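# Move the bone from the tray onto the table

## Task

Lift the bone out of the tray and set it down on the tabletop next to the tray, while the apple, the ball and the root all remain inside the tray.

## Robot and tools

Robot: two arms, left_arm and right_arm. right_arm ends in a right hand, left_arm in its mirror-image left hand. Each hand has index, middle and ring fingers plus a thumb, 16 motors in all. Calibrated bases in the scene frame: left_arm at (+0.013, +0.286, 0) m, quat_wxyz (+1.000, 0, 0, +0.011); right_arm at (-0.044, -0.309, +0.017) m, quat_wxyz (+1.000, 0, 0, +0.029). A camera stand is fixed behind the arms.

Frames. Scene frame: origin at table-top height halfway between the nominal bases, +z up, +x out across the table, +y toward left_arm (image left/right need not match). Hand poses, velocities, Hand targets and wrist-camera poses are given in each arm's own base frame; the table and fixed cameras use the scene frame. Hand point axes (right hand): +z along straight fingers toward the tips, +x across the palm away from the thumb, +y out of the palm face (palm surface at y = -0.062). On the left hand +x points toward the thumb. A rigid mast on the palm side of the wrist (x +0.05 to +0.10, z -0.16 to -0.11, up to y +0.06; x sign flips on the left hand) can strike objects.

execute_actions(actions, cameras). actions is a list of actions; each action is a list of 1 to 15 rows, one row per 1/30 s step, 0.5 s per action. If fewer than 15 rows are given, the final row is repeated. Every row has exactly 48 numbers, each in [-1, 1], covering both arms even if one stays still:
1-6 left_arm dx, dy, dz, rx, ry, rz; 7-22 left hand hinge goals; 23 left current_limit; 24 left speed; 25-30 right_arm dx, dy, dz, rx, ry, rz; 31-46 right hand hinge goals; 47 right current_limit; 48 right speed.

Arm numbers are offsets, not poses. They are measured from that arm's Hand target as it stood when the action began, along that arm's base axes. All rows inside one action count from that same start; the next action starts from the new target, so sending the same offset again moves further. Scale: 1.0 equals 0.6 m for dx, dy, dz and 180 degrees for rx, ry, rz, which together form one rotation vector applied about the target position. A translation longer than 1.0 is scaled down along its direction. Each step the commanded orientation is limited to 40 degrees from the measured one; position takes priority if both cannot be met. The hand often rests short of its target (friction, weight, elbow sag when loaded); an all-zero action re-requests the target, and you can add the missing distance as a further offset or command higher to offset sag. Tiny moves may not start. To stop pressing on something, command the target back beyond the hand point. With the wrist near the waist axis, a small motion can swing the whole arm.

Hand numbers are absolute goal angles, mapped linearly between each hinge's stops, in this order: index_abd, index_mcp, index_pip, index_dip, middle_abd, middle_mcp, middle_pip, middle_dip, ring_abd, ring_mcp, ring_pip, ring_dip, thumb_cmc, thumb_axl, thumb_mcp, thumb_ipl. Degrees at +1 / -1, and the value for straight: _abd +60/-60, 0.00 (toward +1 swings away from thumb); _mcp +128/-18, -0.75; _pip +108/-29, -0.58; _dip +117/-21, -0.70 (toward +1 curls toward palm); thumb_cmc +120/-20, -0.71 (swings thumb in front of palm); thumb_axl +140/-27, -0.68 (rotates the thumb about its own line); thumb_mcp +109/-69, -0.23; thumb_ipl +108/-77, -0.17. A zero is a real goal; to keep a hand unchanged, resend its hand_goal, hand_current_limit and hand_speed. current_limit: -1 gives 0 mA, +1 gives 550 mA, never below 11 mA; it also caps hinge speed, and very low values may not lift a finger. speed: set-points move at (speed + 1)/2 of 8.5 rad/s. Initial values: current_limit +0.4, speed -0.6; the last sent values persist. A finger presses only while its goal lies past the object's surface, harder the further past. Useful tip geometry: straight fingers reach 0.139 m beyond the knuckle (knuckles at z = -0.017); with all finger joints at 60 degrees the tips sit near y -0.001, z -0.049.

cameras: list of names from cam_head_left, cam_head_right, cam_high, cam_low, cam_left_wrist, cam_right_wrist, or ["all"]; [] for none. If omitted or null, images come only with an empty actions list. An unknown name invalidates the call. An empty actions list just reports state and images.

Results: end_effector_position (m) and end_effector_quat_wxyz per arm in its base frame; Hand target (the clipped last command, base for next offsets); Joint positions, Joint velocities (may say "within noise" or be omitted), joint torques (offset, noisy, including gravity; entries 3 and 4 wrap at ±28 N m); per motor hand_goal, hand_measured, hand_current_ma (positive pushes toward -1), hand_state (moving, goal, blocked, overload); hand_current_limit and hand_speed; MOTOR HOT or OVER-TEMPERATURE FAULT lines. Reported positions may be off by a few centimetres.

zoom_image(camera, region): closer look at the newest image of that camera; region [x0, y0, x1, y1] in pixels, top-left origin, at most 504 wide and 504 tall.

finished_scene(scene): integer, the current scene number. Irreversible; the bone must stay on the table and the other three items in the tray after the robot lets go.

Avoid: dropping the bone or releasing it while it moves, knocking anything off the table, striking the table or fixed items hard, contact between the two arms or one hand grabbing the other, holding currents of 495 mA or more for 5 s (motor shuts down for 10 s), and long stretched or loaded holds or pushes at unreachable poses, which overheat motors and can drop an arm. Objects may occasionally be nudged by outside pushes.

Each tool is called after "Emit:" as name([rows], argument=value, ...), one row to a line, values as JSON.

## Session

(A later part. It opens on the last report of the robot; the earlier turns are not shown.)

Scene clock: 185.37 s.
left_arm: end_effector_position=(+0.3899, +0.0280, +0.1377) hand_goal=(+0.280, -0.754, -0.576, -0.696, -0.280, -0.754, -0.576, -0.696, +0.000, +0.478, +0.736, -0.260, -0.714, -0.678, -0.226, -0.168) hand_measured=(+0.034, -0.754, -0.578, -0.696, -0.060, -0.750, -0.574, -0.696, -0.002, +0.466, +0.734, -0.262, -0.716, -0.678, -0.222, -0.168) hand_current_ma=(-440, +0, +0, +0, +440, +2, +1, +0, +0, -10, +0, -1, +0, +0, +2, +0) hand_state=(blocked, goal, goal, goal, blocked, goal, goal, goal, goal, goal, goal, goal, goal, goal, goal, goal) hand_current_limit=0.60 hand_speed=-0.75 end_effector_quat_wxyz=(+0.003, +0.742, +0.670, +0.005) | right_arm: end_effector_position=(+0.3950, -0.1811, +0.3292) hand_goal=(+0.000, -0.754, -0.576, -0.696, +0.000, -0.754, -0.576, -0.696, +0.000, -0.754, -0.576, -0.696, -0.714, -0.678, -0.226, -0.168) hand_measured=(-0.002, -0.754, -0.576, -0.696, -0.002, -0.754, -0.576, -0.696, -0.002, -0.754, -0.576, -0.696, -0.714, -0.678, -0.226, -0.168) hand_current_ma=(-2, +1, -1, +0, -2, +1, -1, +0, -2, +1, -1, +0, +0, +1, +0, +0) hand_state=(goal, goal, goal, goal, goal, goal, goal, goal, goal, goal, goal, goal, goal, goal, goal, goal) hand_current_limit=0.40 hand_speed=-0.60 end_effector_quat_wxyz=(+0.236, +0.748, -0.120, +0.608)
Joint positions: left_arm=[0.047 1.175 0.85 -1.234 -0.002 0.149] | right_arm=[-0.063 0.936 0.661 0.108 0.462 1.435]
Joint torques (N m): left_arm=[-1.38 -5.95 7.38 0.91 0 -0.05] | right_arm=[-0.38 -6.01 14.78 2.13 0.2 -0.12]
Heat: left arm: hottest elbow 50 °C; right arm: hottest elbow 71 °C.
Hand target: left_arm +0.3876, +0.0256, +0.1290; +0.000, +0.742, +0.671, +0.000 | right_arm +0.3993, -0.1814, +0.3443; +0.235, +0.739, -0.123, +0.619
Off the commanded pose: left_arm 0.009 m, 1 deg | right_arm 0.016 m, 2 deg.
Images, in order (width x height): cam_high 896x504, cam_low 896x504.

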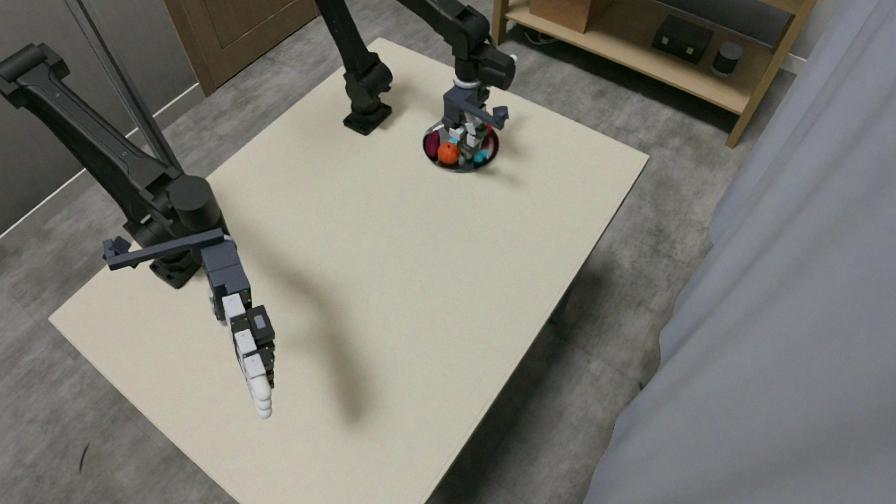

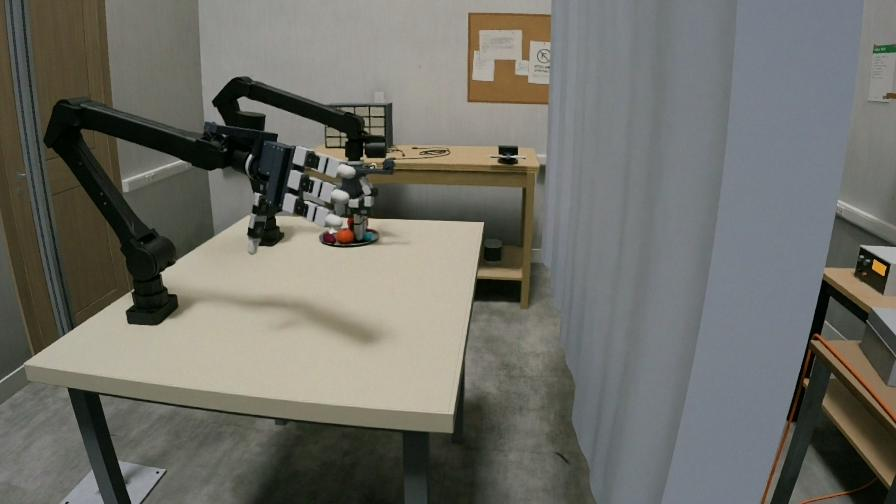

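Emit:
execute_actions([
  [[0.02,0.004,0.08,0,0,0,0.28,-0.754,-0.576,-0.696,-0.28,-0.754,-0.576,-0.696,0,0.479,0.737,-0.26,-0.714,-0.678,-0.226,-0.168,0.6,-0.75,0,0,0,0,0,0,0,-0.754,-0.576,-0.696,0,-0.754,-0.576,-0.696,0,-0.754,-0.576,-0.696,-0.714,-0.678,-0.226,-0.168,0.4,-0.6]],
  [[0.01,0.0,0.08,0,0,0,0.28,-0.754,-0.576,-0.696,-0.28,-0.754,-0.576,-0.696,0,0.479,0.737,-0.26,-0.714,-0.678,-0.226,-0.168,0.6,-0.75,0,0,0,0,0,0,0,-0.754,-0.576,-0.696,0,-0.754,-0.576,-0.696,0,-0.754,-0.576,-0.696,-0.714,-0.678,-0.226,-0.168,0.4,-0.6]],
], cameras=["cam_low","cam_high"])

Emit:
zoom_image(camera="cam_low", region=[310, 160, 400, 250])

Emit:
zoom_image(camera="cam_high", region=[425, 90, 515, 180])

Scene clock: 188.50 s.
left_arm: end_effector_position=(+0.3917, +0.0281, +0.2003) hand_goal=(+0.280, -0.754, -0.576, -0.696, -0.280, -0.754, -0.576, -0.696, +0.000, +0.478, +0.736, -0.260, -0.714, -0.678, -0.226, -0.168) hand_measured=(+0.034, -0.756, -0.578, -0.696, -0.062, -0.744, -0.572, -0.696, -0.002, +0.466, +0.734, -0.262, -0.716, -0.678, -0.222, -0.168) hand_current_ma=(-440, -1, +0, +0, +440, +7, +1, +0, +0, -10, +0, -1, +0, +0, +2, +0) hand_state=(blocked, goal, goal, goal, blocked, goal, goal, goal, goal, goal, goal, goal, goal, goal, goal, goal) hand_current_limit=0.60 hand_speed=-0.75 end_effector_quat_wxyz=(-0.015, +0.742, +0.670, -0.017) | right_arm: end_effector_position=(+0.3950, -0.1811, +0.3292) hand_goal=(+0.000, -0.754, -0.576, -0.696, +0.000, -0.754, -0.576, -0.696, +0.000, -0.754, -0.576, -0.696, -0.714, -0.678, -0.226, -0.168) hand_measured=(-0.002, -0.754, -0.576, -0.696, -0.002, -0.754, -0.576, -0.696, -0.002, -0.754, -0.576, -0.696, -0.714, -0.678, -0.226, -0.168) hand_current_ma=(-2, +1, -1, +0, -2, +1, -1, +0, -2, +1, -1, +0, +0, +1, +0, +0) hand_state=(goal, goal, goal, goal, goal, goal, goal, goal, goal, goal, goal, goal, goal, goal, goal, goal) hand_current_limit=0.40 hand_speed=-0.60 end_effector_quat_wxyz=(+0.236, +0.748, -0.120, +0.608)
Joint positions: left_arm=[0.047 1.175 1.032 -1.473 -0.002 0.149] | right_arm=[-0.063 0.936 0.661 0.108 0.462 1.435]
Joint torques (N m): left_arm=[-0.97 -7.24 12.49 -0.08 0.01 0] | right_arm=[-0.38 -6.01 14.78 2.13 0.21 -0.13]
Heat: left arm: hottest elbow 50 °C; right arm: hottest elbow 72 °C.
Hand target: left_arm +0.4055, +0.0280, +0.2248; -0.001, +0.742, +0.671, +0.000 | right_arm +0.3993, -0.1814, +0.3443; +0.235, +0.739, -0.123, +0.619
Off the commanded pose: left_arm 0.028 m, 3 deg | right_arm 0.016 m, 2 deg.
Images, in order (width x height): cam_high 896x504, cam_low 896x504.

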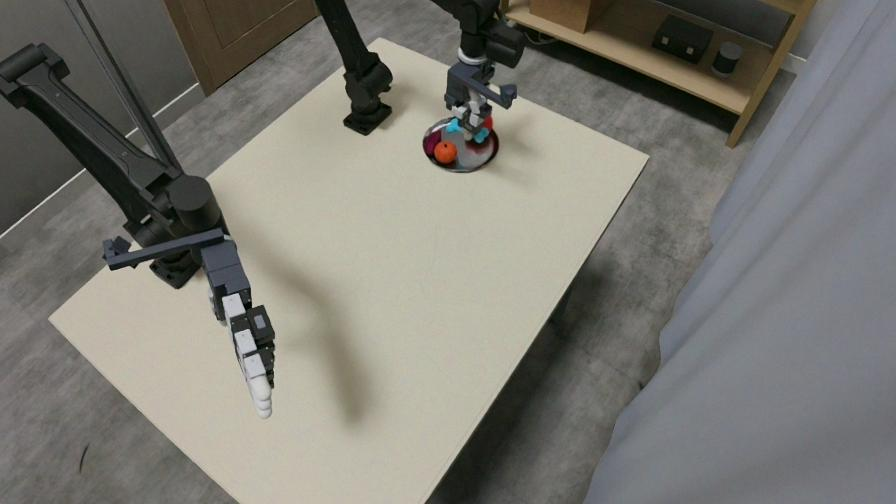

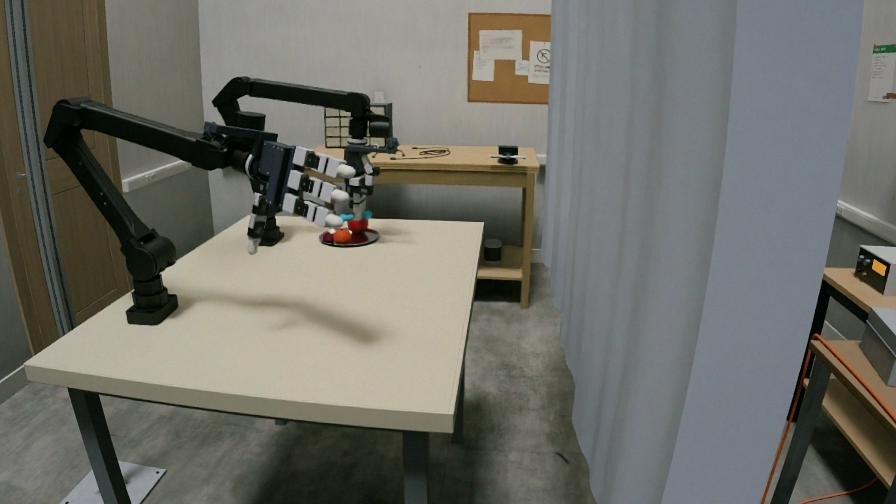

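Scaled by 5.600 from the camera's 896x504 image, which has a finer 1280x720 frame.

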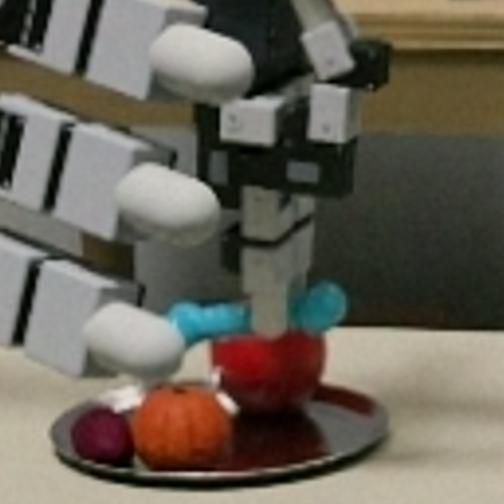

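Scaled by 5.600 from the camera's 896x504 image, which has a finer 1280x720 frame.

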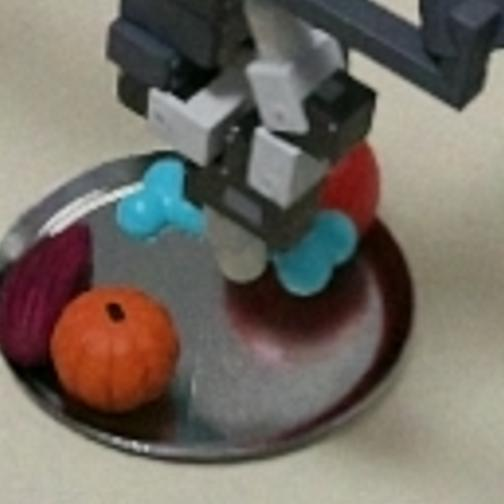

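Emit:
execute_actions([
  [[0.01,-0.03,0.05,0,0,0,0.28,-0.754,-0.576,-0.696,-0.28,-0.754,-0.576,-0.696,0,0.479,0.737,-0.26,-0.714,-0.678,-0.226,-0.168,0.6,-0.75,0,0,0,0,0,0,0,-0.754,-0.576,-0.696,0,-0.754,-0.576,-0.696,0,-0.754,-0.576,-0.696,-0.714,-0.678,-0.226,-0.168,0.4,-0.6]],
  [[0.0,-0.1,0.0,0,0,0,0.28,-0.754,-0.576,-0.696,-0.28,-0.754,-0.576,-0.696,0,0.479,0.737,-0.26,-0.714,-0.678,-0.226,-0.168,0.6,-0.75,0,0,0,0,0,0,0,-0.754,-0.576,-0.696,0,-0.754,-0.576,-0.696,0,-0.754,-0.576,-0.696,-0.714,-0.678,-0.226,-0.168,0.4,-0.6]],
  [[0.0,-0.1,0.0,0,0,0,0.28,-0.754,-0.576,-0.696,-0.28,-0.754,-0.576,-0.696,0,0.479,0.737,-0.26,-0.714,-0.678,-0.226,-0.168,0.6,-0.75,0,0,0,0,0,0,0,-0.754,-0.576,-0.696,0,-0.754,-0.576,-0.696,0,-0.754,-0.576,-0.696,-0.714,-0.678,-0.226,-0.168,0.4,-0.6]],
  [[0.0,-0.1,0.0,0,0,0,0.28,-0.754,-0.576,-0.696,-0.28,-0.754,-0.576,-0.696,0,0.479,0.737,-0.26,-0.714,-0.678,-0.226,-0.168,0.6,-0.75,0,0,0,0,0,0,0,-0.754,-0.576,-0.696,0,-0.754,-0.576,-0.696,0,-0.754,-0.576,-0.696,-0.714,-0.678,-0.226,-0.168,0.4,-0.6]],
], cameras=["cam_low"])

Scene clock: 193.80 s.
left_arm: end_effector_position=(+0.3934, -0.1636, +0.2362) hand_goal=(+0.280, -0.754, -0.576, -0.696, -0.280, -0.754, -0.576, -0.696, +0.000, +0.478, +0.736, -0.260, -0.714, -0.678, -0.226, -0.168) hand_measured=(+0.034, -0.760, -0.578, -0.696, -0.064, -0.740, -0.570, -0.694, -0.002, +0.466, +0.734, -0.262, -0.714, -0.678, -0.222, -0.168) hand_current_ma=(-440, -3, -1, +0, +440, +11, +2, +0, +0, -10, +0, -1, +0, +0, +2, +0) hand_state=(blocked, goal, goal, goal, blocked, goal, goal, goal, goal, goal, goal, goal, goal, goal, goal, goal) hand_current_limit=0.60 hand_speed=-0.75 end_effector_quat_wxyz=(-0.019, +0.747, +0.664, -0.009) | right_arm: end_effector_position=(+0.3950, -0.1811, +0.3292) hand_goal=(+0.000, -0.754, -0.576, -0.696, +0.000, -0.754, -0.576, -0.696, +0.000, -0.754, -0.576, -0.696, -0.714, -0.678, -0.226, -0.168) hand_measured=(-0.002, -0.754, -0.576, -0.696, -0.002, -0.754, -0.576, -0.696, -0.002, -0.754, -0.576, -0.696, -0.714, -0.678, -0.226, -0.168) hand_current_ma=(-2, +1, -1, +0, -2, +1, -1, +0, -2, +1, -1, +0, +0, +1, +0, +0) hand_state=(goal, goal, goal, goal, goal, goal, goal, goal, goal, goal, goal, goal, goal, goal, goal, goal) hand_current_limit=0.40 hand_speed=-0.60 end_effector_quat_wxyz=(+0.236, +0.748, -0.120, +0.608)
Joint positions: left_arm=[-0.519 1.292 1.222 -1.543 0.004 -0.402] | right_arm=[-0.063 0.936 0.661 0.108 0.462 1.435]
Joint torques (N m): left_arm=[-0.44 -7.53 12.97 0.43 -0.25 -0.12] | right_arm=[-0.38 -6.07 14.78 2.14 0.2 -0.13]
Heat: left arm: hottest elbow 51 °C; right arm: hottest elbow 72 °C.
Hand target: left_arm +0.4116, -0.1701, +0.2549; +0.000, +0.742, +0.670, +0.000 | right_arm +0.3993, -0.1814, +0.3443; +0.235, +0.739, -0.123, +0.619
Off the commanded pose: left_arm 0.027 m, 3 deg | right_arm 0.016 m, 2 deg.
Images, in order (width x height): cam_low 896x504.

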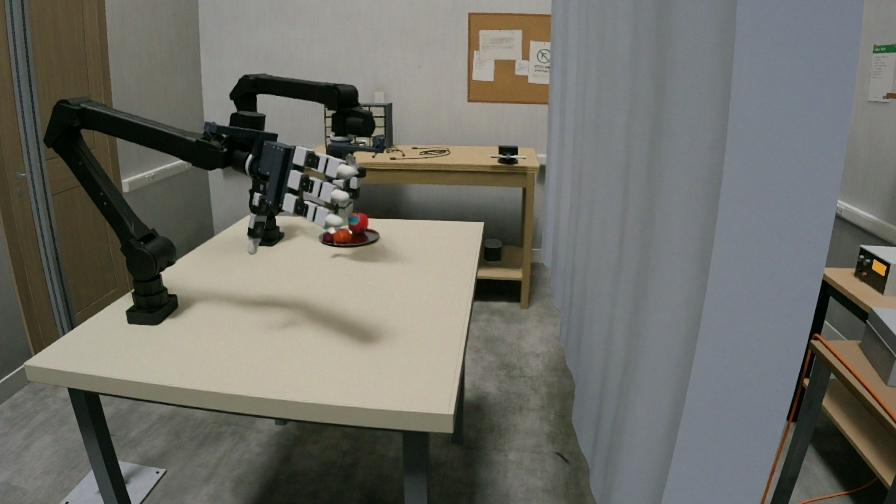

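Emit:
execute_actions([
  [[0.0,-0.01,-0.09,0,0,0,0.28,-0.754,-0.576,-0.696,-0.28,-0.754,-0.576,-0.696,0,0.479,0.737,-0.26,-0.714,-0.678,-0.226,-0.168,0.6,-0.75,0,0,0,0,0,0,0,-0.754,-0.576,-0.696,0,-0.754,-0.576,-0.696,0,-0.754,-0.576,-0.696,-0.714,-0.678,-0.226,-0.168,0.4,-0.6]],
  [[0.0,0,-0.07,0,0,0,0.28,-0.754,-0.576,-0.696,-0.28,-0.754,-0.576,-0.696,0,0.479,0.737,-0.26,-0.714,-0.678,-0.226,-0.168,0.6,-0.75,0,0,0,0,0,0,0,-0.754,-0.576,-0.696,0,-0.754,-0.576,-0.696,0,-0.754,-0.576,-0.696,-0.714,-0.678,-0.226,-0.168,0.4,-0.6]],
], cameras=["cam_low","cam_high"])

Emit:
zoom_image(camera="cam_low", region=[310, 180, 400, 270])

Emit:
zoom_image(camera="cam_high", region=[405, 120, 505, 220])

Scene clock: 197.43 s.
left_arm: end_effector_position=(+0.4124, -0.1731, +0.1676) hand_goal=(+0.280, -0.754, -0.576, -0.696, -0.280, -0.754, -0.576, -0.696, +0.000, +0.478, +0.736, -0.260, -0.714, -0.678, -0.226, -0.168) hand_measured=(+0.034, -0.762, -0.580, -0.696, -0.064, -0.740, -0.570, -0.694, -0.002, +0.466, +0.734, -0.262, -0.714, -0.678, -0.222, -0.168) hand_current_ma=(-440, -4, -1, +0, +440, +12, +3, +0, +0, -10, +0, -1, +0, +0, +2, +0) hand_state=(blocked, goal, goal, goal, blocked, goal, goal, goal, goal, goal, goal, goal, goal, goal, goal, goal) hand_current_limit=0.60 hand_speed=-0.75 end_effector_quat_wxyz=(+0.006, +0.742, +0.670, +0.000) | right_arm: end_effector_position=(+0.3950, -0.1811, +0.3292) hand_goal=(+0.000, -0.754, -0.576, -0.696, +0.000, -0.754, -0.576, -0.696, +0.000, -0.754, -0.576, -0.696, -0.714, -0.678, -0.226, -0.168) hand_measured=(-0.002, -0.754, -0.576, -0.696, -0.002, -0.754, -0.576, -0.696, -0.002, -0.754, -0.576, -0.696, -0.714, -0.678, -0.226, -0.168) hand_current_ma=(-2, +1, -1, +0, -2, +1, -1, +0, -2, +1, -1, +0, +0, +1, +0, +0) hand_state=(goal, goal, goal, goal, goal, goal, goal, goal, goal, goal, goal, goal, goal, goal, goal, goal) hand_current_limit=0.40 hand_speed=-0.60 end_effector_quat_wxyz=(+0.236, +0.748, -0.120, +0.608)
Joint positions: left_arm=[-0.519 1.348 1.082 -1.294 0.003 -0.417] | right_arm=[-0.063 0.936 0.661 0.108 0.462 1.435]
Joint torques (N m): left_arm=[-1.49 -8.64 7.94 0.81 -0.26 -0.08] | right_arm=[-0.38 -6.07 14.79 2.14 0.2 -0.13]
Heat: left arm: hottest elbow 52 °C; right arm: hottest elbow 72 °C.
Hand target: left_arm +0.4115, -0.1760, +0.1588; -0.001, +0.742, +0.670, +0.000 | right_arm +0.3993, -0.1814, +0.3443; +0.235, +0.739, -0.123, +0.619
Off the commanded pose: left_arm 0.009 m, 1 deg | right_arm 0.016 m, 2 deg.
Images, in order (width x height): cam_high 896x504, cam_low 896x504.

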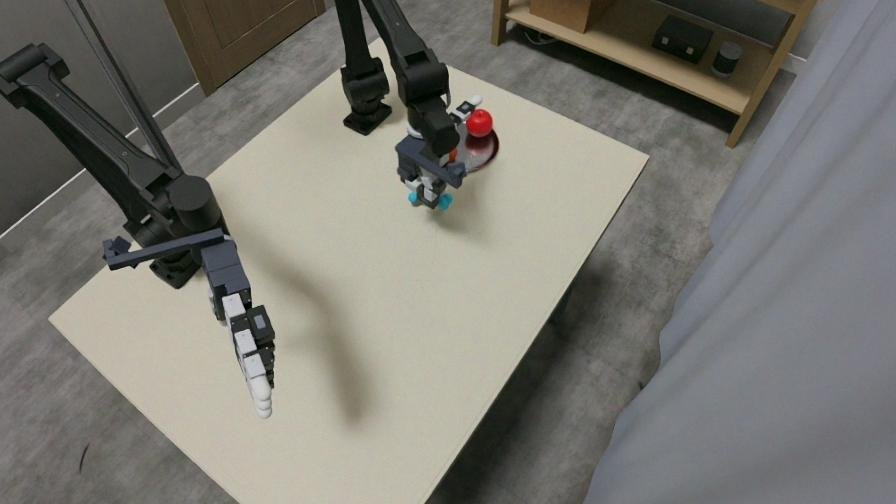

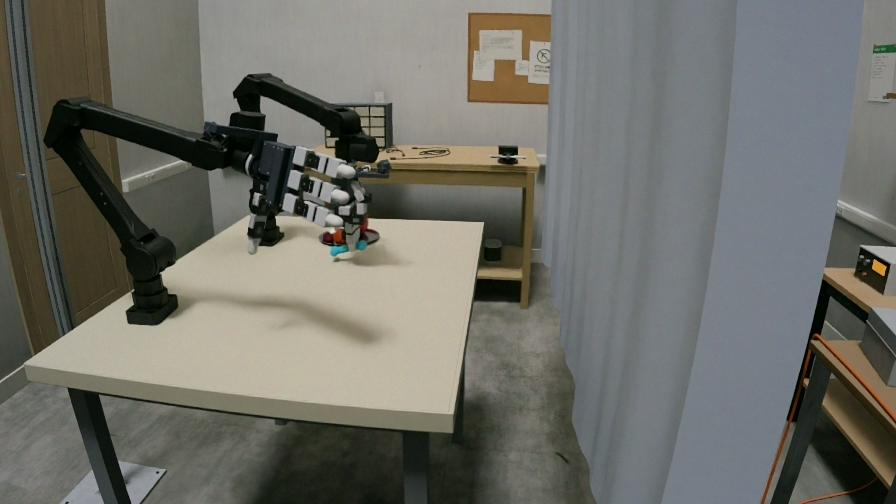

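Scaled by 5.600 from the camera's 896x504 image, which has a finer 1280x720 frame.

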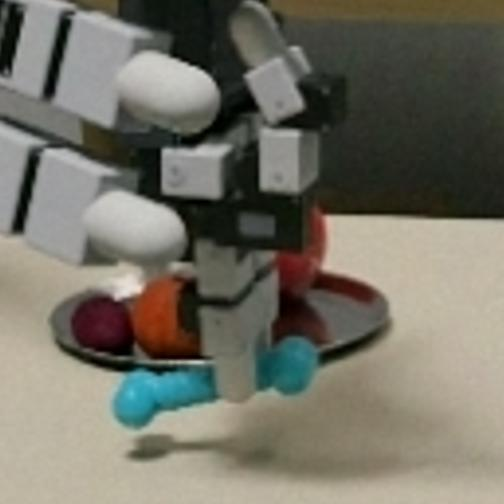

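Scaled by 5.040 from the camera's 896x504 image, which has a finer 1280x720 frame.

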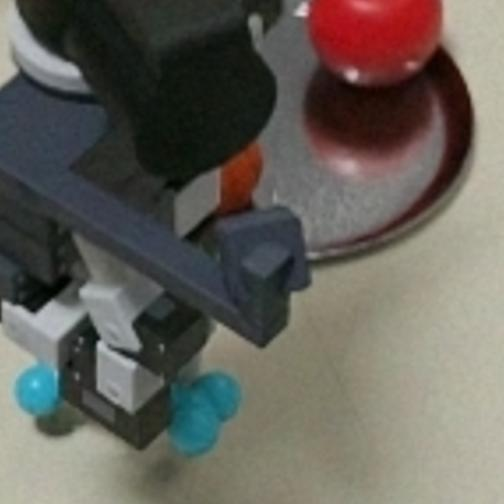

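Emit:
execute_actions([
  [[0.0,0,-0.03,0,0,0,0.28,-0.754,-0.576,-0.696,-0.28,-0.754,-0.576,-0.696,0,0.479,0.737,-0.26,-0.714,-0.678,-0.226,-0.168,0.6,-0.75,0,0,0,0,0,0,0,-0.754,-0.576,-0.696,0,-0.754,-0.576,-0.696,0,-0.754,-0.576,-0.696,-0.714,-0.678,-0.226,-0.168,0.4,-0.6]],
  [[0.0,0,-0.017,0,0,0,0.28,-0.754,-0.576,-0.696,-0.28,-0.754,-0.576,-0.696,0,0.479,0.737,-0.26,-0.714,-0.678,-0.226,-0.168,0.5,-0.75,0,0,0,0,0,0,0,-0.754,-0.576,-0.696,0,-0.754,-0.576,-0.696,0,-0.754,-0.576,-0.696,-0.714,-0.678,-0.226,-0.168,0.4,-0.6]],
], cameras=["cam_low"])

Emit:
zoom_image(camera="cam_low", region=[310, 180, 400, 270])

Scene clock: 200.67 s.
left_arm: end_effector_position=(+0.4158, -0.1745, +0.1467) hand_goal=(+0.280, -0.754, -0.576, -0.696, -0.280, -0.754, -0.576, -0.696, +0.000, +0.478, +0.736, -0.260, -0.714, -0.678, -0.226, -0.168) hand_measured=(+0.034, -0.760, -0.580, -0.696, -0.064, -0.740, -0.570, -0.694, -0.002, +0.466, +0.734, -0.262, -0.714, -0.678, -0.222, -0.168) hand_current_ma=(-413, -4, -1, +0, +412, +13, +3, +1, +0, -10, +0, -1, +0, +0, +2, +0) hand_state=(blocked, goal, goal, goal, blocked, goal, goal, goal, goal, goal, goal, goal, goal, goal, goal, goal) hand_current_limit=0.50 hand_speed=-0.75 end_effector_quat_wxyz=(+0.014, +0.742, +0.670, +0.004) | right_arm: end_effector_position=(+0.3950, -0.1811, +0.3292) hand_goal=(+0.000, -0.754, -0.576, -0.696, +0.000, -0.754, -0.576, -0.696, +0.000, -0.754, -0.576, -0.696, -0.714, -0.678, -0.226, -0.168) hand_measured=(-0.002, -0.754, -0.576, -0.696, -0.002, -0.754, -0.576, -0.696, -0.002, -0.754, -0.576, -0.696, -0.714, -0.678, -0.226, -0.168) hand_current_ma=(-2, +1, -1, +0, -2, +1, -1, +0, -2, +1, -1, +0, +0, +1, +0, +0) hand_state=(goal, goal, goal, goal, goal, goal, goal, goal, goal, goal, goal, goal, goal, goal, goal, goal) hand_current_limit=0.40 hand_speed=-0.60 end_effector_quat_wxyz=(+0.236, +0.748, -0.120, +0.608)
Joint positions: left_arm=[-0.519 1.364 1.036 -1.214 0 -0.417] | right_arm=[-0.063 0.936 0.661 0.108 0.462 1.435]
Joint torques (N m): left_arm=[-1.55 -8.06 7.23 0.8 -0.15 -0.07] | right_arm=[-0.38 -6.01 14.79 2.14 0.21 -0.13]
Heat: left arm: hottest elbow 52 °C; right arm: hottest elbow 72 °C.
Hand target: left_arm +0.4115, -0.1760, +0.1307; +0.000, +0.742, +0.671, +0.000 | right_arm +0.3993, -0.1814, +0.3443; +0.235, +0.739, -0.123, +0.619
Off the commanded pose: left_arm 0.017 m, 2 deg | right_arm 0.016 m, 2 deg.
Images, in order (width x height): cam_low 896x504.

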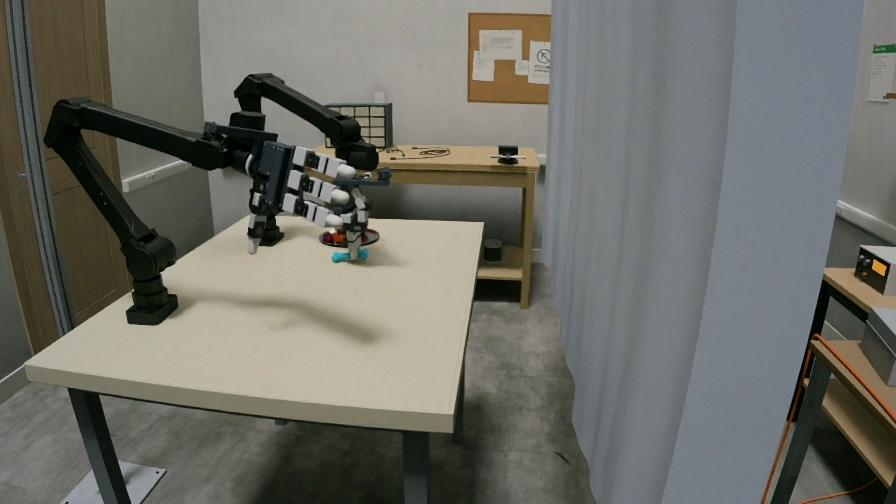

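Scaled by 5.600 from the camera's 896x504 image, which has a finer 1280x720 frame.

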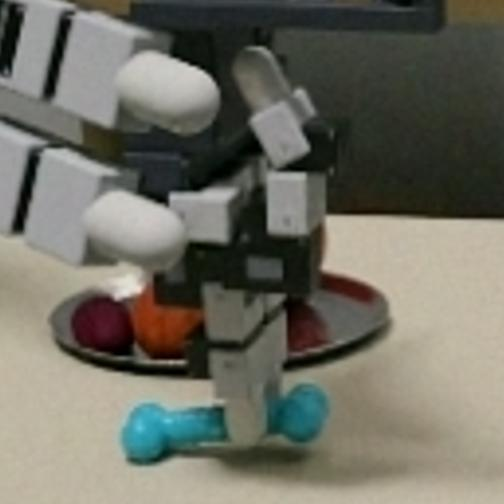

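Emit:
execute_actions([
  [[0.0,0,-0.022,0,0,0,0.28,-0.754,-0.576,-0.696,-0.28,-0.754,-0.576,-0.696,0,0.479,0.737,-0.26,-0.714,-0.678,-0.226,-0.168,0.3,-0.75,0,0,0,0,0,0,0,-0.754,-0.576,-0.696,0,-0.754,-0.576,-0.696,0,-0.754,-0.576,-0.696,-0.714,-0.678,-0.226,-0.168,0.4,-0.6]],
], cameras=["cam_low"])

Emit:
zoom_image(camera="cam_low", region=[310, 180, 400, 270])

Scene clock: 202.57 s.
left_arm: end_effector_position=(+0.4166, -0.1745, +0.1387) hand_goal=(+0.280, -0.754, -0.576, -0.696, -0.280, -0.754, -0.576, -0.696, +0.000, +0.478, +0.736, -0.260, -0.714, -0.678, -0.226, -0.168) hand_measured=(+0.034, -0.760, -0.580, -0.696, -0.064, -0.736, -0.568, -0.694, -0.002, +0.466, +0.734, -0.262, -0.714, -0.678, -0.222, -0.168) hand_current_ma=(-358, -2, -1, +0, +357, +16, +4, +1, +0, -10, +0, -1, +0, +0, +2, +0) hand_state=(blocked, goal, goal, goal, blocked, goal, goal, goal, goal, goal, goal, goal, goal, goal, goal, goal) hand_current_limit=0.30 hand_speed=-0.75 end_effector_quat_wxyz=(+0.016, +0.742, +0.670, +0.006) | right_arm: end_effector_position=(+0.3950, -0.1811, +0.3292) hand_goal=(+0.000, -0.754, -0.576, -0.696, +0.000, -0.754, -0.576, -0.696, +0.000, -0.754, -0.576, -0.696, -0.714, -0.678, -0.226, -0.168) hand_measured=(-0.002, -0.754, -0.576, -0.696, -0.002, -0.754, -0.576, -0.696, -0.002, -0.754, -0.576, -0.696, -0.714, -0.678, -0.226, -0.168) hand_current_ma=(-2, +1, -1, +0, -2, +1, -1, +0, -2, +1, -1, +0, +0, +1, +0, +0) hand_state=(goal, goal, goal, goal, goal, goal, goal, goal, goal, goal, goal, goal, goal, goal, goal, goal) hand_current_limit=0.40 hand_speed=-0.60 end_effector_quat_wxyz=(+0.236, +0.748, -0.120, +0.608)
Joint positions: left_arm=[-0.519 1.37 1.018 -1.185 -0.002 -0.417] | right_arm=[-0.063 0.936 0.661 0.108 0.462 1.435]
Joint torques (N m): left_arm=[-1.49 -7.65 6.76 1.07 -0.06 -0.07] | right_arm=[-0.38 -6.01 14.78 2.13 0.2 -0.13]
Heat: left arm: hottest elbow 52 °C; right arm: hottest elbow 72 °C.
Hand target: left_arm +0.4115, -0.1760, +0.1174; -0.001, +0.742, +0.670, +0.000 | right_arm +0.3993, -0.1814, +0.3443; +0.235, +0.739, -0.123, +0.619
Off the commanded pose: left_arm 0.022 m, 2 deg | right_arm 0.016 m, 2 deg.
Images, in order (width x height): cam_low 896x504.

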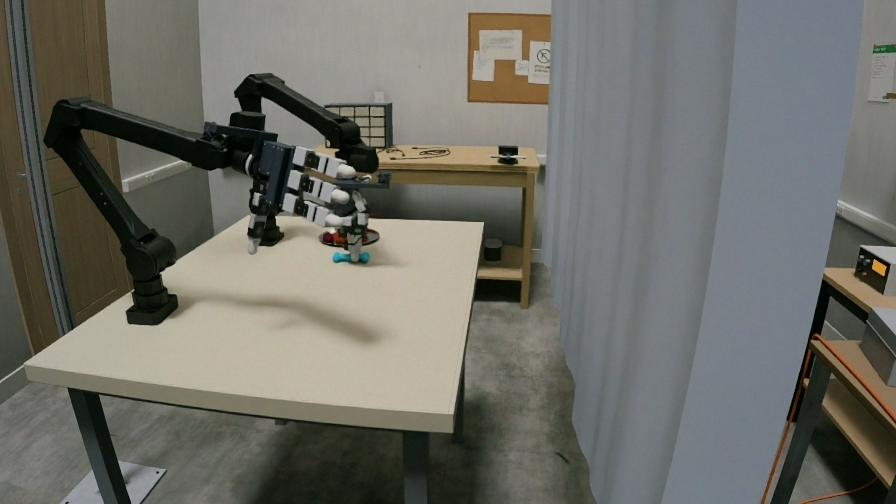

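Scaled by 5.600 from the camera's 896x504 image, which has a finer 1280x720 frame.

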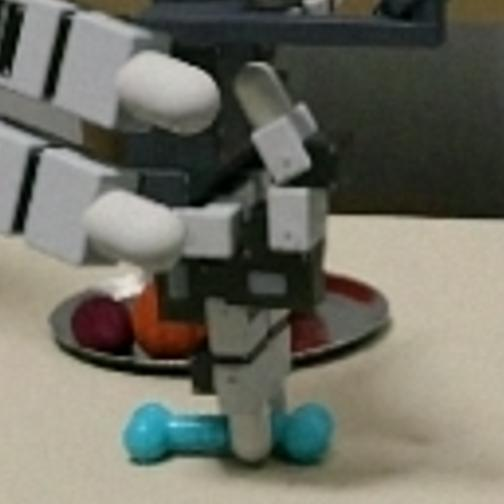

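Emit:
execute_actions([
  [[0.0,0,0.025,0,0,0,0.1,-0.754,-0.576,-0.696,-0.13,-0.754,-0.576,-0.696,0,0.479,0.737,-0.26,-0.714,-0.678,-0.226,-0.168,0.3,-0.85,0,0,0,0,0,0,0,-0.754,-0.576,-0.696,0,-0.754,-0.576,-0.696,0,-0.754,-0.576,-0.696,-0.714,-0.678,-0.226,-0.168,0.4,-0.6]],
  [[0.0,0,0.0,0,0,0,-0.07,-0.754,-0.576,-0.696,0.05,-0.754,-0.576,-0.696,0,0.479,0.737,-0.26,-0.714,-0.678,-0.226,-0.168,0.4,-0.92,0,0,0,0,0,0,0,-0.754,-0.576,-0.696,0,-0.754,-0.576,-0.696,0,-0.754,-0.576,-0.696,-0.714,-0.678,-0.226,-0.168,0.4,-0.6]],
], cameras=["cam_low","cam_high"])

Emit:
zoom_image(camera="cam_low", region=[310, 180, 400, 270])

Emit:
zoom_image(camera="cam_high", region=[395, 160, 465, 230])

Scene clock: 205.30 s.
left_arm: end_effector_position=(+0.4131, -0.1726, +0.1374) hand_goal=(-0.070, -0.754, -0.576, -0.696, +0.050, -0.754, -0.576, -0.696, +0.000, +0.478, +0.736, -0.260, -0.714, -0.678, -0.226, -0.168) hand_measured=(-0.066, -0.754, -0.578, -0.696, +0.046, -0.748, -0.572, -0.694, -0.002, +0.466, +0.734, -0.262, -0.714, -0.678, -0.222, -0.168) hand_current_ma=(+1, +0, +0, +0, -1, +3, +1, +1, +0, -10, +0, -1, +0, +0, +2, +0) hand_state=(goal, goal, goal, goal, goal, goal, goal, goal, goal, goal, goal, goal, goal, goal, goal, goal) hand_current_limit=0.40 hand_speed=-0.92 end_effector_quat_wxyz=(+0.008, +0.742, +0.670, +0.004) | right_arm: end_effector_position=(+0.3950, -0.1811, +0.3292) hand_goal=(+0.000, -0.754, -0.576, -0.696, +0.000, -0.754, -0.576, -0.696, +0.000, -0.754, -0.576, -0.696, -0.714, -0.678, -0.226, -0.168) hand_measured=(-0.002, -0.754, -0.576, -0.696, -0.002, -0.754, -0.576, -0.696, -0.002, -0.754, -0.576, -0.696, -0.714, -0.678, -0.226, -0.168) hand_current_ma=(-2, +1, -1, +0, -2, +1, -1, +0, -2, +1, -1, +0, +0, +1, +0, +0) hand_state=(goal, goal, goal, goal, goal, goal, goal, goal, goal, goal, goal, goal, goal, goal, goal, goal) hand_current_limit=0.40 hand_speed=-0.60 end_effector_quat_wxyz=(+0.236, +0.748, -0.120, +0.608)
Joint positions: left_arm=[-0.519 1.37 1.018 -1.201 -0.002 -0.417] | right_arm=[-0.063 0.936 0.661 0.108 0.462 1.435]
Joint torques (N m): left_arm=[-1.61 -8.59 8.75 0.09 -0.07 -0.07] | right_arm=[-0.38 -6.01 14.78 2.14 0.2 -0.13]
Heat: left arm: hottest elbow 52 °C; right arm: hottest elbow 72 °C.
Hand target: left_arm +0.4115, -0.1760, +0.1324; -0.001, +0.742, +0.670, +0.000 | right_arm +0.3993, -0.1814, +0.3443; +0.235, +0.739, -0.123, +0.619
Off the commanded pose: left_arm 0.006 m, 1 deg | right_arm 0.016 m, 2 deg.
Images, in order (width x height): cam_high 896x504, cam_low 896x504.

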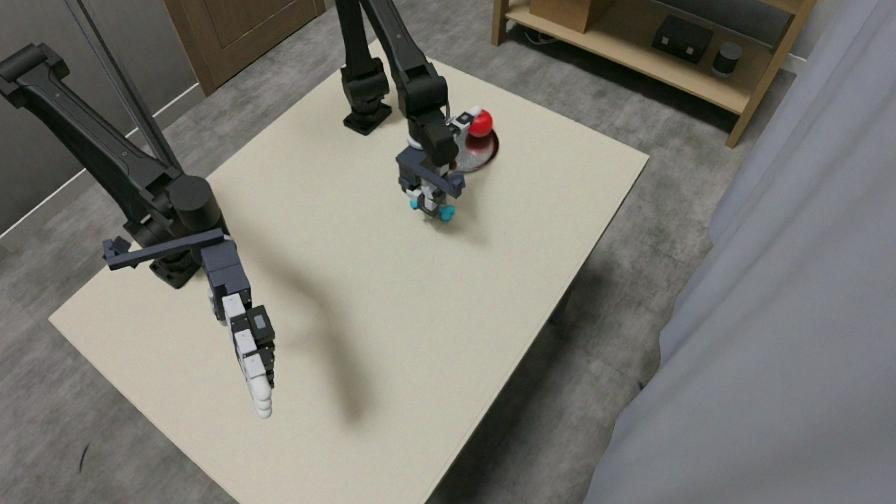

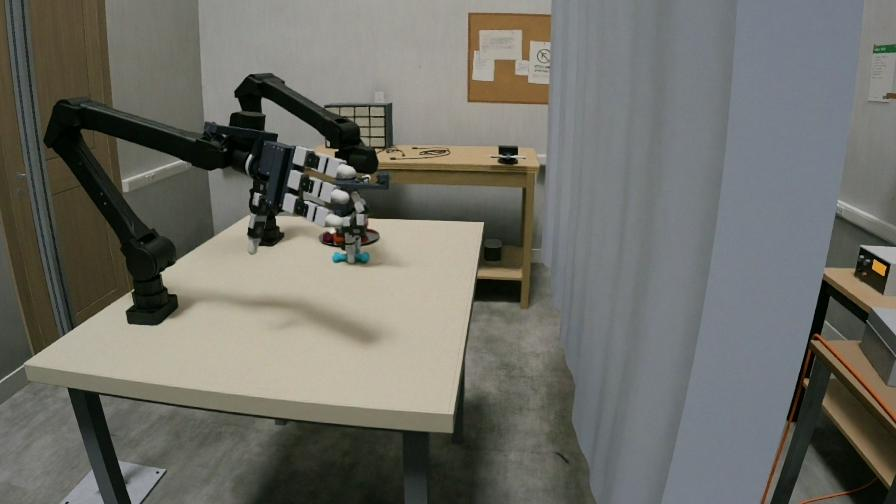

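Scaled by 5.600 from the camera's 896x504 image, which has a finer 1280x720 frame.

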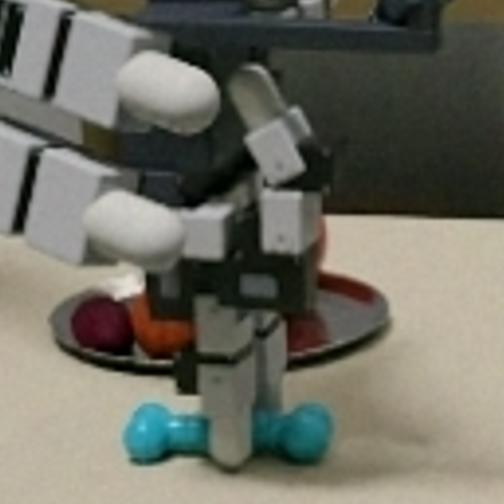

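Scaled by 7.200 from the camera's 896x504 image, which has a finer 1280x720 frame.

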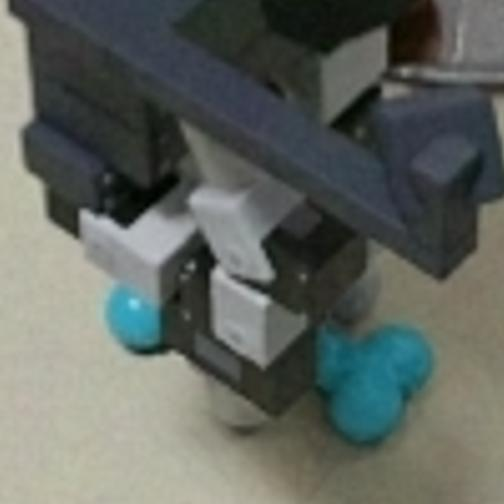

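Emit:
execute_actions([
  [[0.012,0,0.05,0,0,0,-0.08,-0.754,-0.576,-0.696,0.07,-0.754,-0.576,-0.696,0,0.479,0.737,-0.26,-0.714,-0.678,-0.226,-0.168,0.4,-0.8,0,0,0,0,0,0,0,-0.754,-0.576,-0.696,0,-0.754,-0.576,-0.696,0,-0.754,-0.576,-0.696,-0.714,-0.678,-0.226,-0.168,0.4,-0.6]],
  [[0.01,0,0.08,0,0,0,-0.08,-0.754,-0.576,-0.696,0.07,-0.754,-0.576,-0.696,0,0.479,0.737,-0.26,-0.714,-0.678,-0.226,-0.168,0.4,-0.8,0,0,0,0,0,0,0,-0.754,-0.576,-0.696,0,-0.754,-0.576,-0.696,0,-0.754,-0.576,-0.696,-0.714,-0.678,-0.226,-0.168,0.4,-0.6]],
  [[0.0,-0.08,0.08,0,0,0,0,-0.754,-0.576,-0.696,0.0,-0.754,-0.576,-0.696,0,0.479,0.737,-0.26,-0.714,-0.678,-0.226,-0.168,0.4,-0.8,0,0,0,0,0,0,0,-0.754,-0.576,-0.696,0,-0.754,-0.576,-0.696,0,-0.754,-0.576,-0.696,-0.714,-0.678,-0.226,-0.168,0.4,-0.6]],
  [[0.0,-0.1,0.03,0,0,0,0,-0.754,-0.576,-0.696,0.0,-0.754,-0.576,-0.696,0,0.479,0.737,-0.26,-0.714,-0.678,-0.226,-0.168,0.4,-0.8,0,0,0,0,0,0,0,-0.754,-0.576,-0.696,0,-0.754,-0.576,-0.696,0,-0.754,-0.576,-0.696,-0.714,-0.678,-0.226,-0.168,0.4,-0.6]],
], cameras=["cam_high","cam_low"])

Emit:
zoom_image(camera="cam_high", region=[395, 100, 515, 220])

Scene clock: 211.60 s.
left_arm: end_effector_position=(+0.4106, -0.2777, +0.2652) hand_goal=(+0.000, -0.754, -0.576, -0.696, +0.000, -0.754, -0.576, -0.696, +0.000, +0.478, +0.736, -0.260, -0.714, -0.678, -0.226, -0.168) hand_measured=(-0.002, -0.754, -0.578, -0.696, +0.002, -0.750, -0.574, -0.694, -0.002, +0.466, +0.734, -0.262, -0.714, -0.678, -0.222, -0.168) hand_current_ma=(-1, +0, +0, +0, +0, +2, +1, +1, +0, -10, +0, -1, +0, +0, +2, +0) hand_state=(goal, goal, goal, goal, goal, goal, goal, goal, goal, goal, goal, goal, goal, goal, goal, goal) hand_current_limit=0.40 hand_speed=-0.80 end_effector_quat_wxyz=(-0.009, +0.748, +0.664, -0.002) | right_arm: end_effector_position=(+0.3950, -0.1811, +0.3292) hand_goal=(+0.000, -0.754, -0.576, -0.696, +0.000, -0.754, -0.576, -0.696, +0.000, -0.754, -0.576, -0.696, -0.714, -0.678, -0.226, -0.168) hand_measured=(-0.002, -0.754, -0.576, -0.696, -0.002, -0.754, -0.576, -0.696, -0.002, -0.754, -0.576, -0.696, -0.714, -0.678, -0.226, -0.168) hand_current_ma=(-2, +1, -1, +0, -2, +1, -1, +0, -2, +1, -1, +0, +0, +1, +0, +0) hand_state=(goal, goal, goal, goal, goal, goal, goal, goal, goal, goal, goal, goal, goal, goal, goal, goal) hand_current_limit=0.40 hand_speed=-0.60 end_effector_quat_wxyz=(+0.236, +0.748, -0.120, +0.608)
Joint positions: left_arm=[-0.729 1.485 1.486 -1.59 0.003 -0.609] | right_arm=[-0.063 0.936 0.661 0.108 0.462 1.435]
Joint torques (N m): left_arm=[-0.21 -10.46 12.88 -0.01 -0.24 -0.05] | right_arm=[-0.38 -6.01 14.78 2.14 0.2 -0.13]
Heat: left arm: hottest elbow 53 °C; right arm: hottest elbow 73 °C.
Hand target: left_arm +0.4249, -0.2840, +0.2764; +0.000, +0.742, +0.671, +0.000 | right_arm +0.3993, -0.1814, +0.3443; +0.235, +0.739, -0.123, +0.619
Off the commanded pose: left_arm 0.019 m, 1 deg | right_arm 0.016 m, 2 deg.
Images, in order (width x height): cam_high 896x504, cam_low 896x504.

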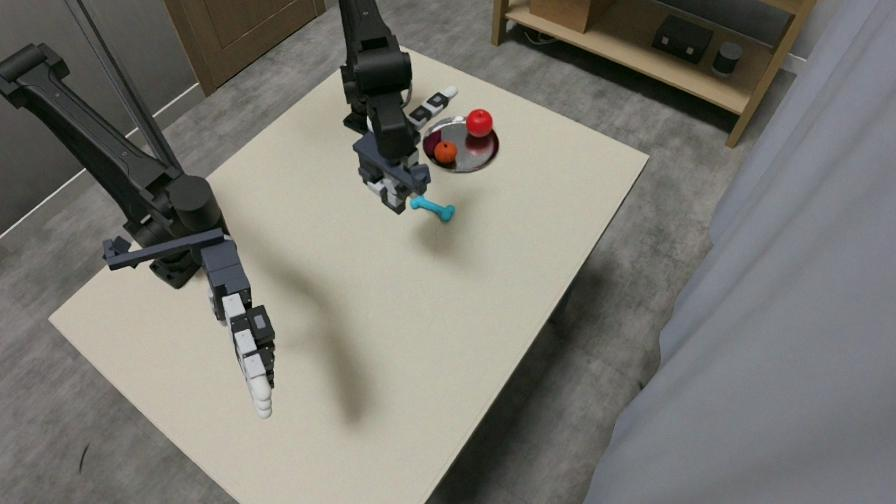

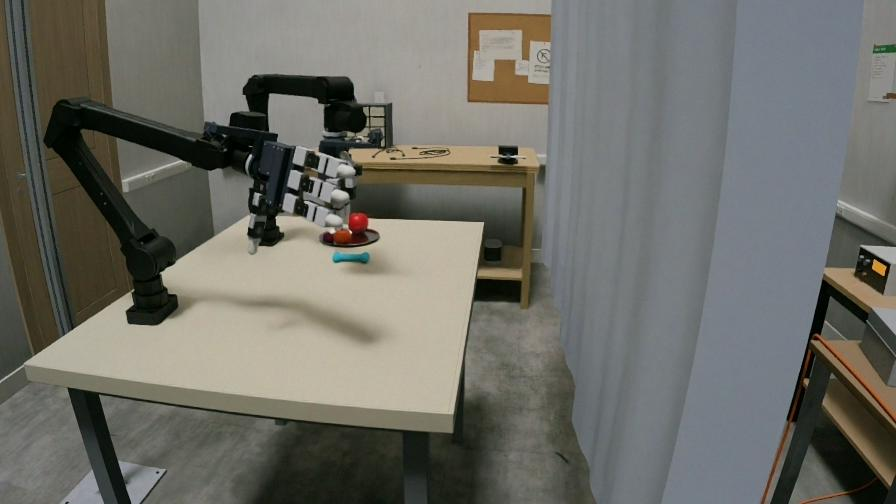

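Scaled by 4.200 from the camera's 896x504 image, which has a finer 1280x720 frame.

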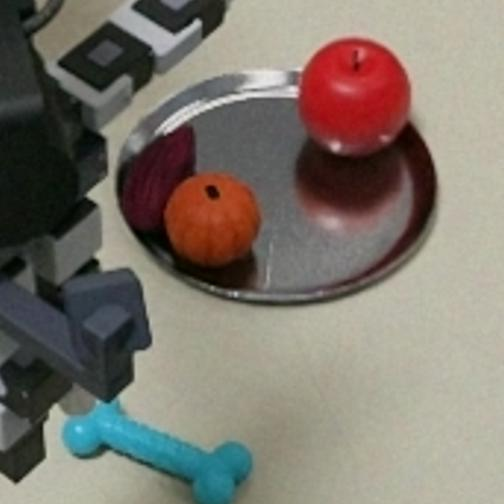

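Emit:
finished_scene(scene=2)

The scene is finished: the task was done.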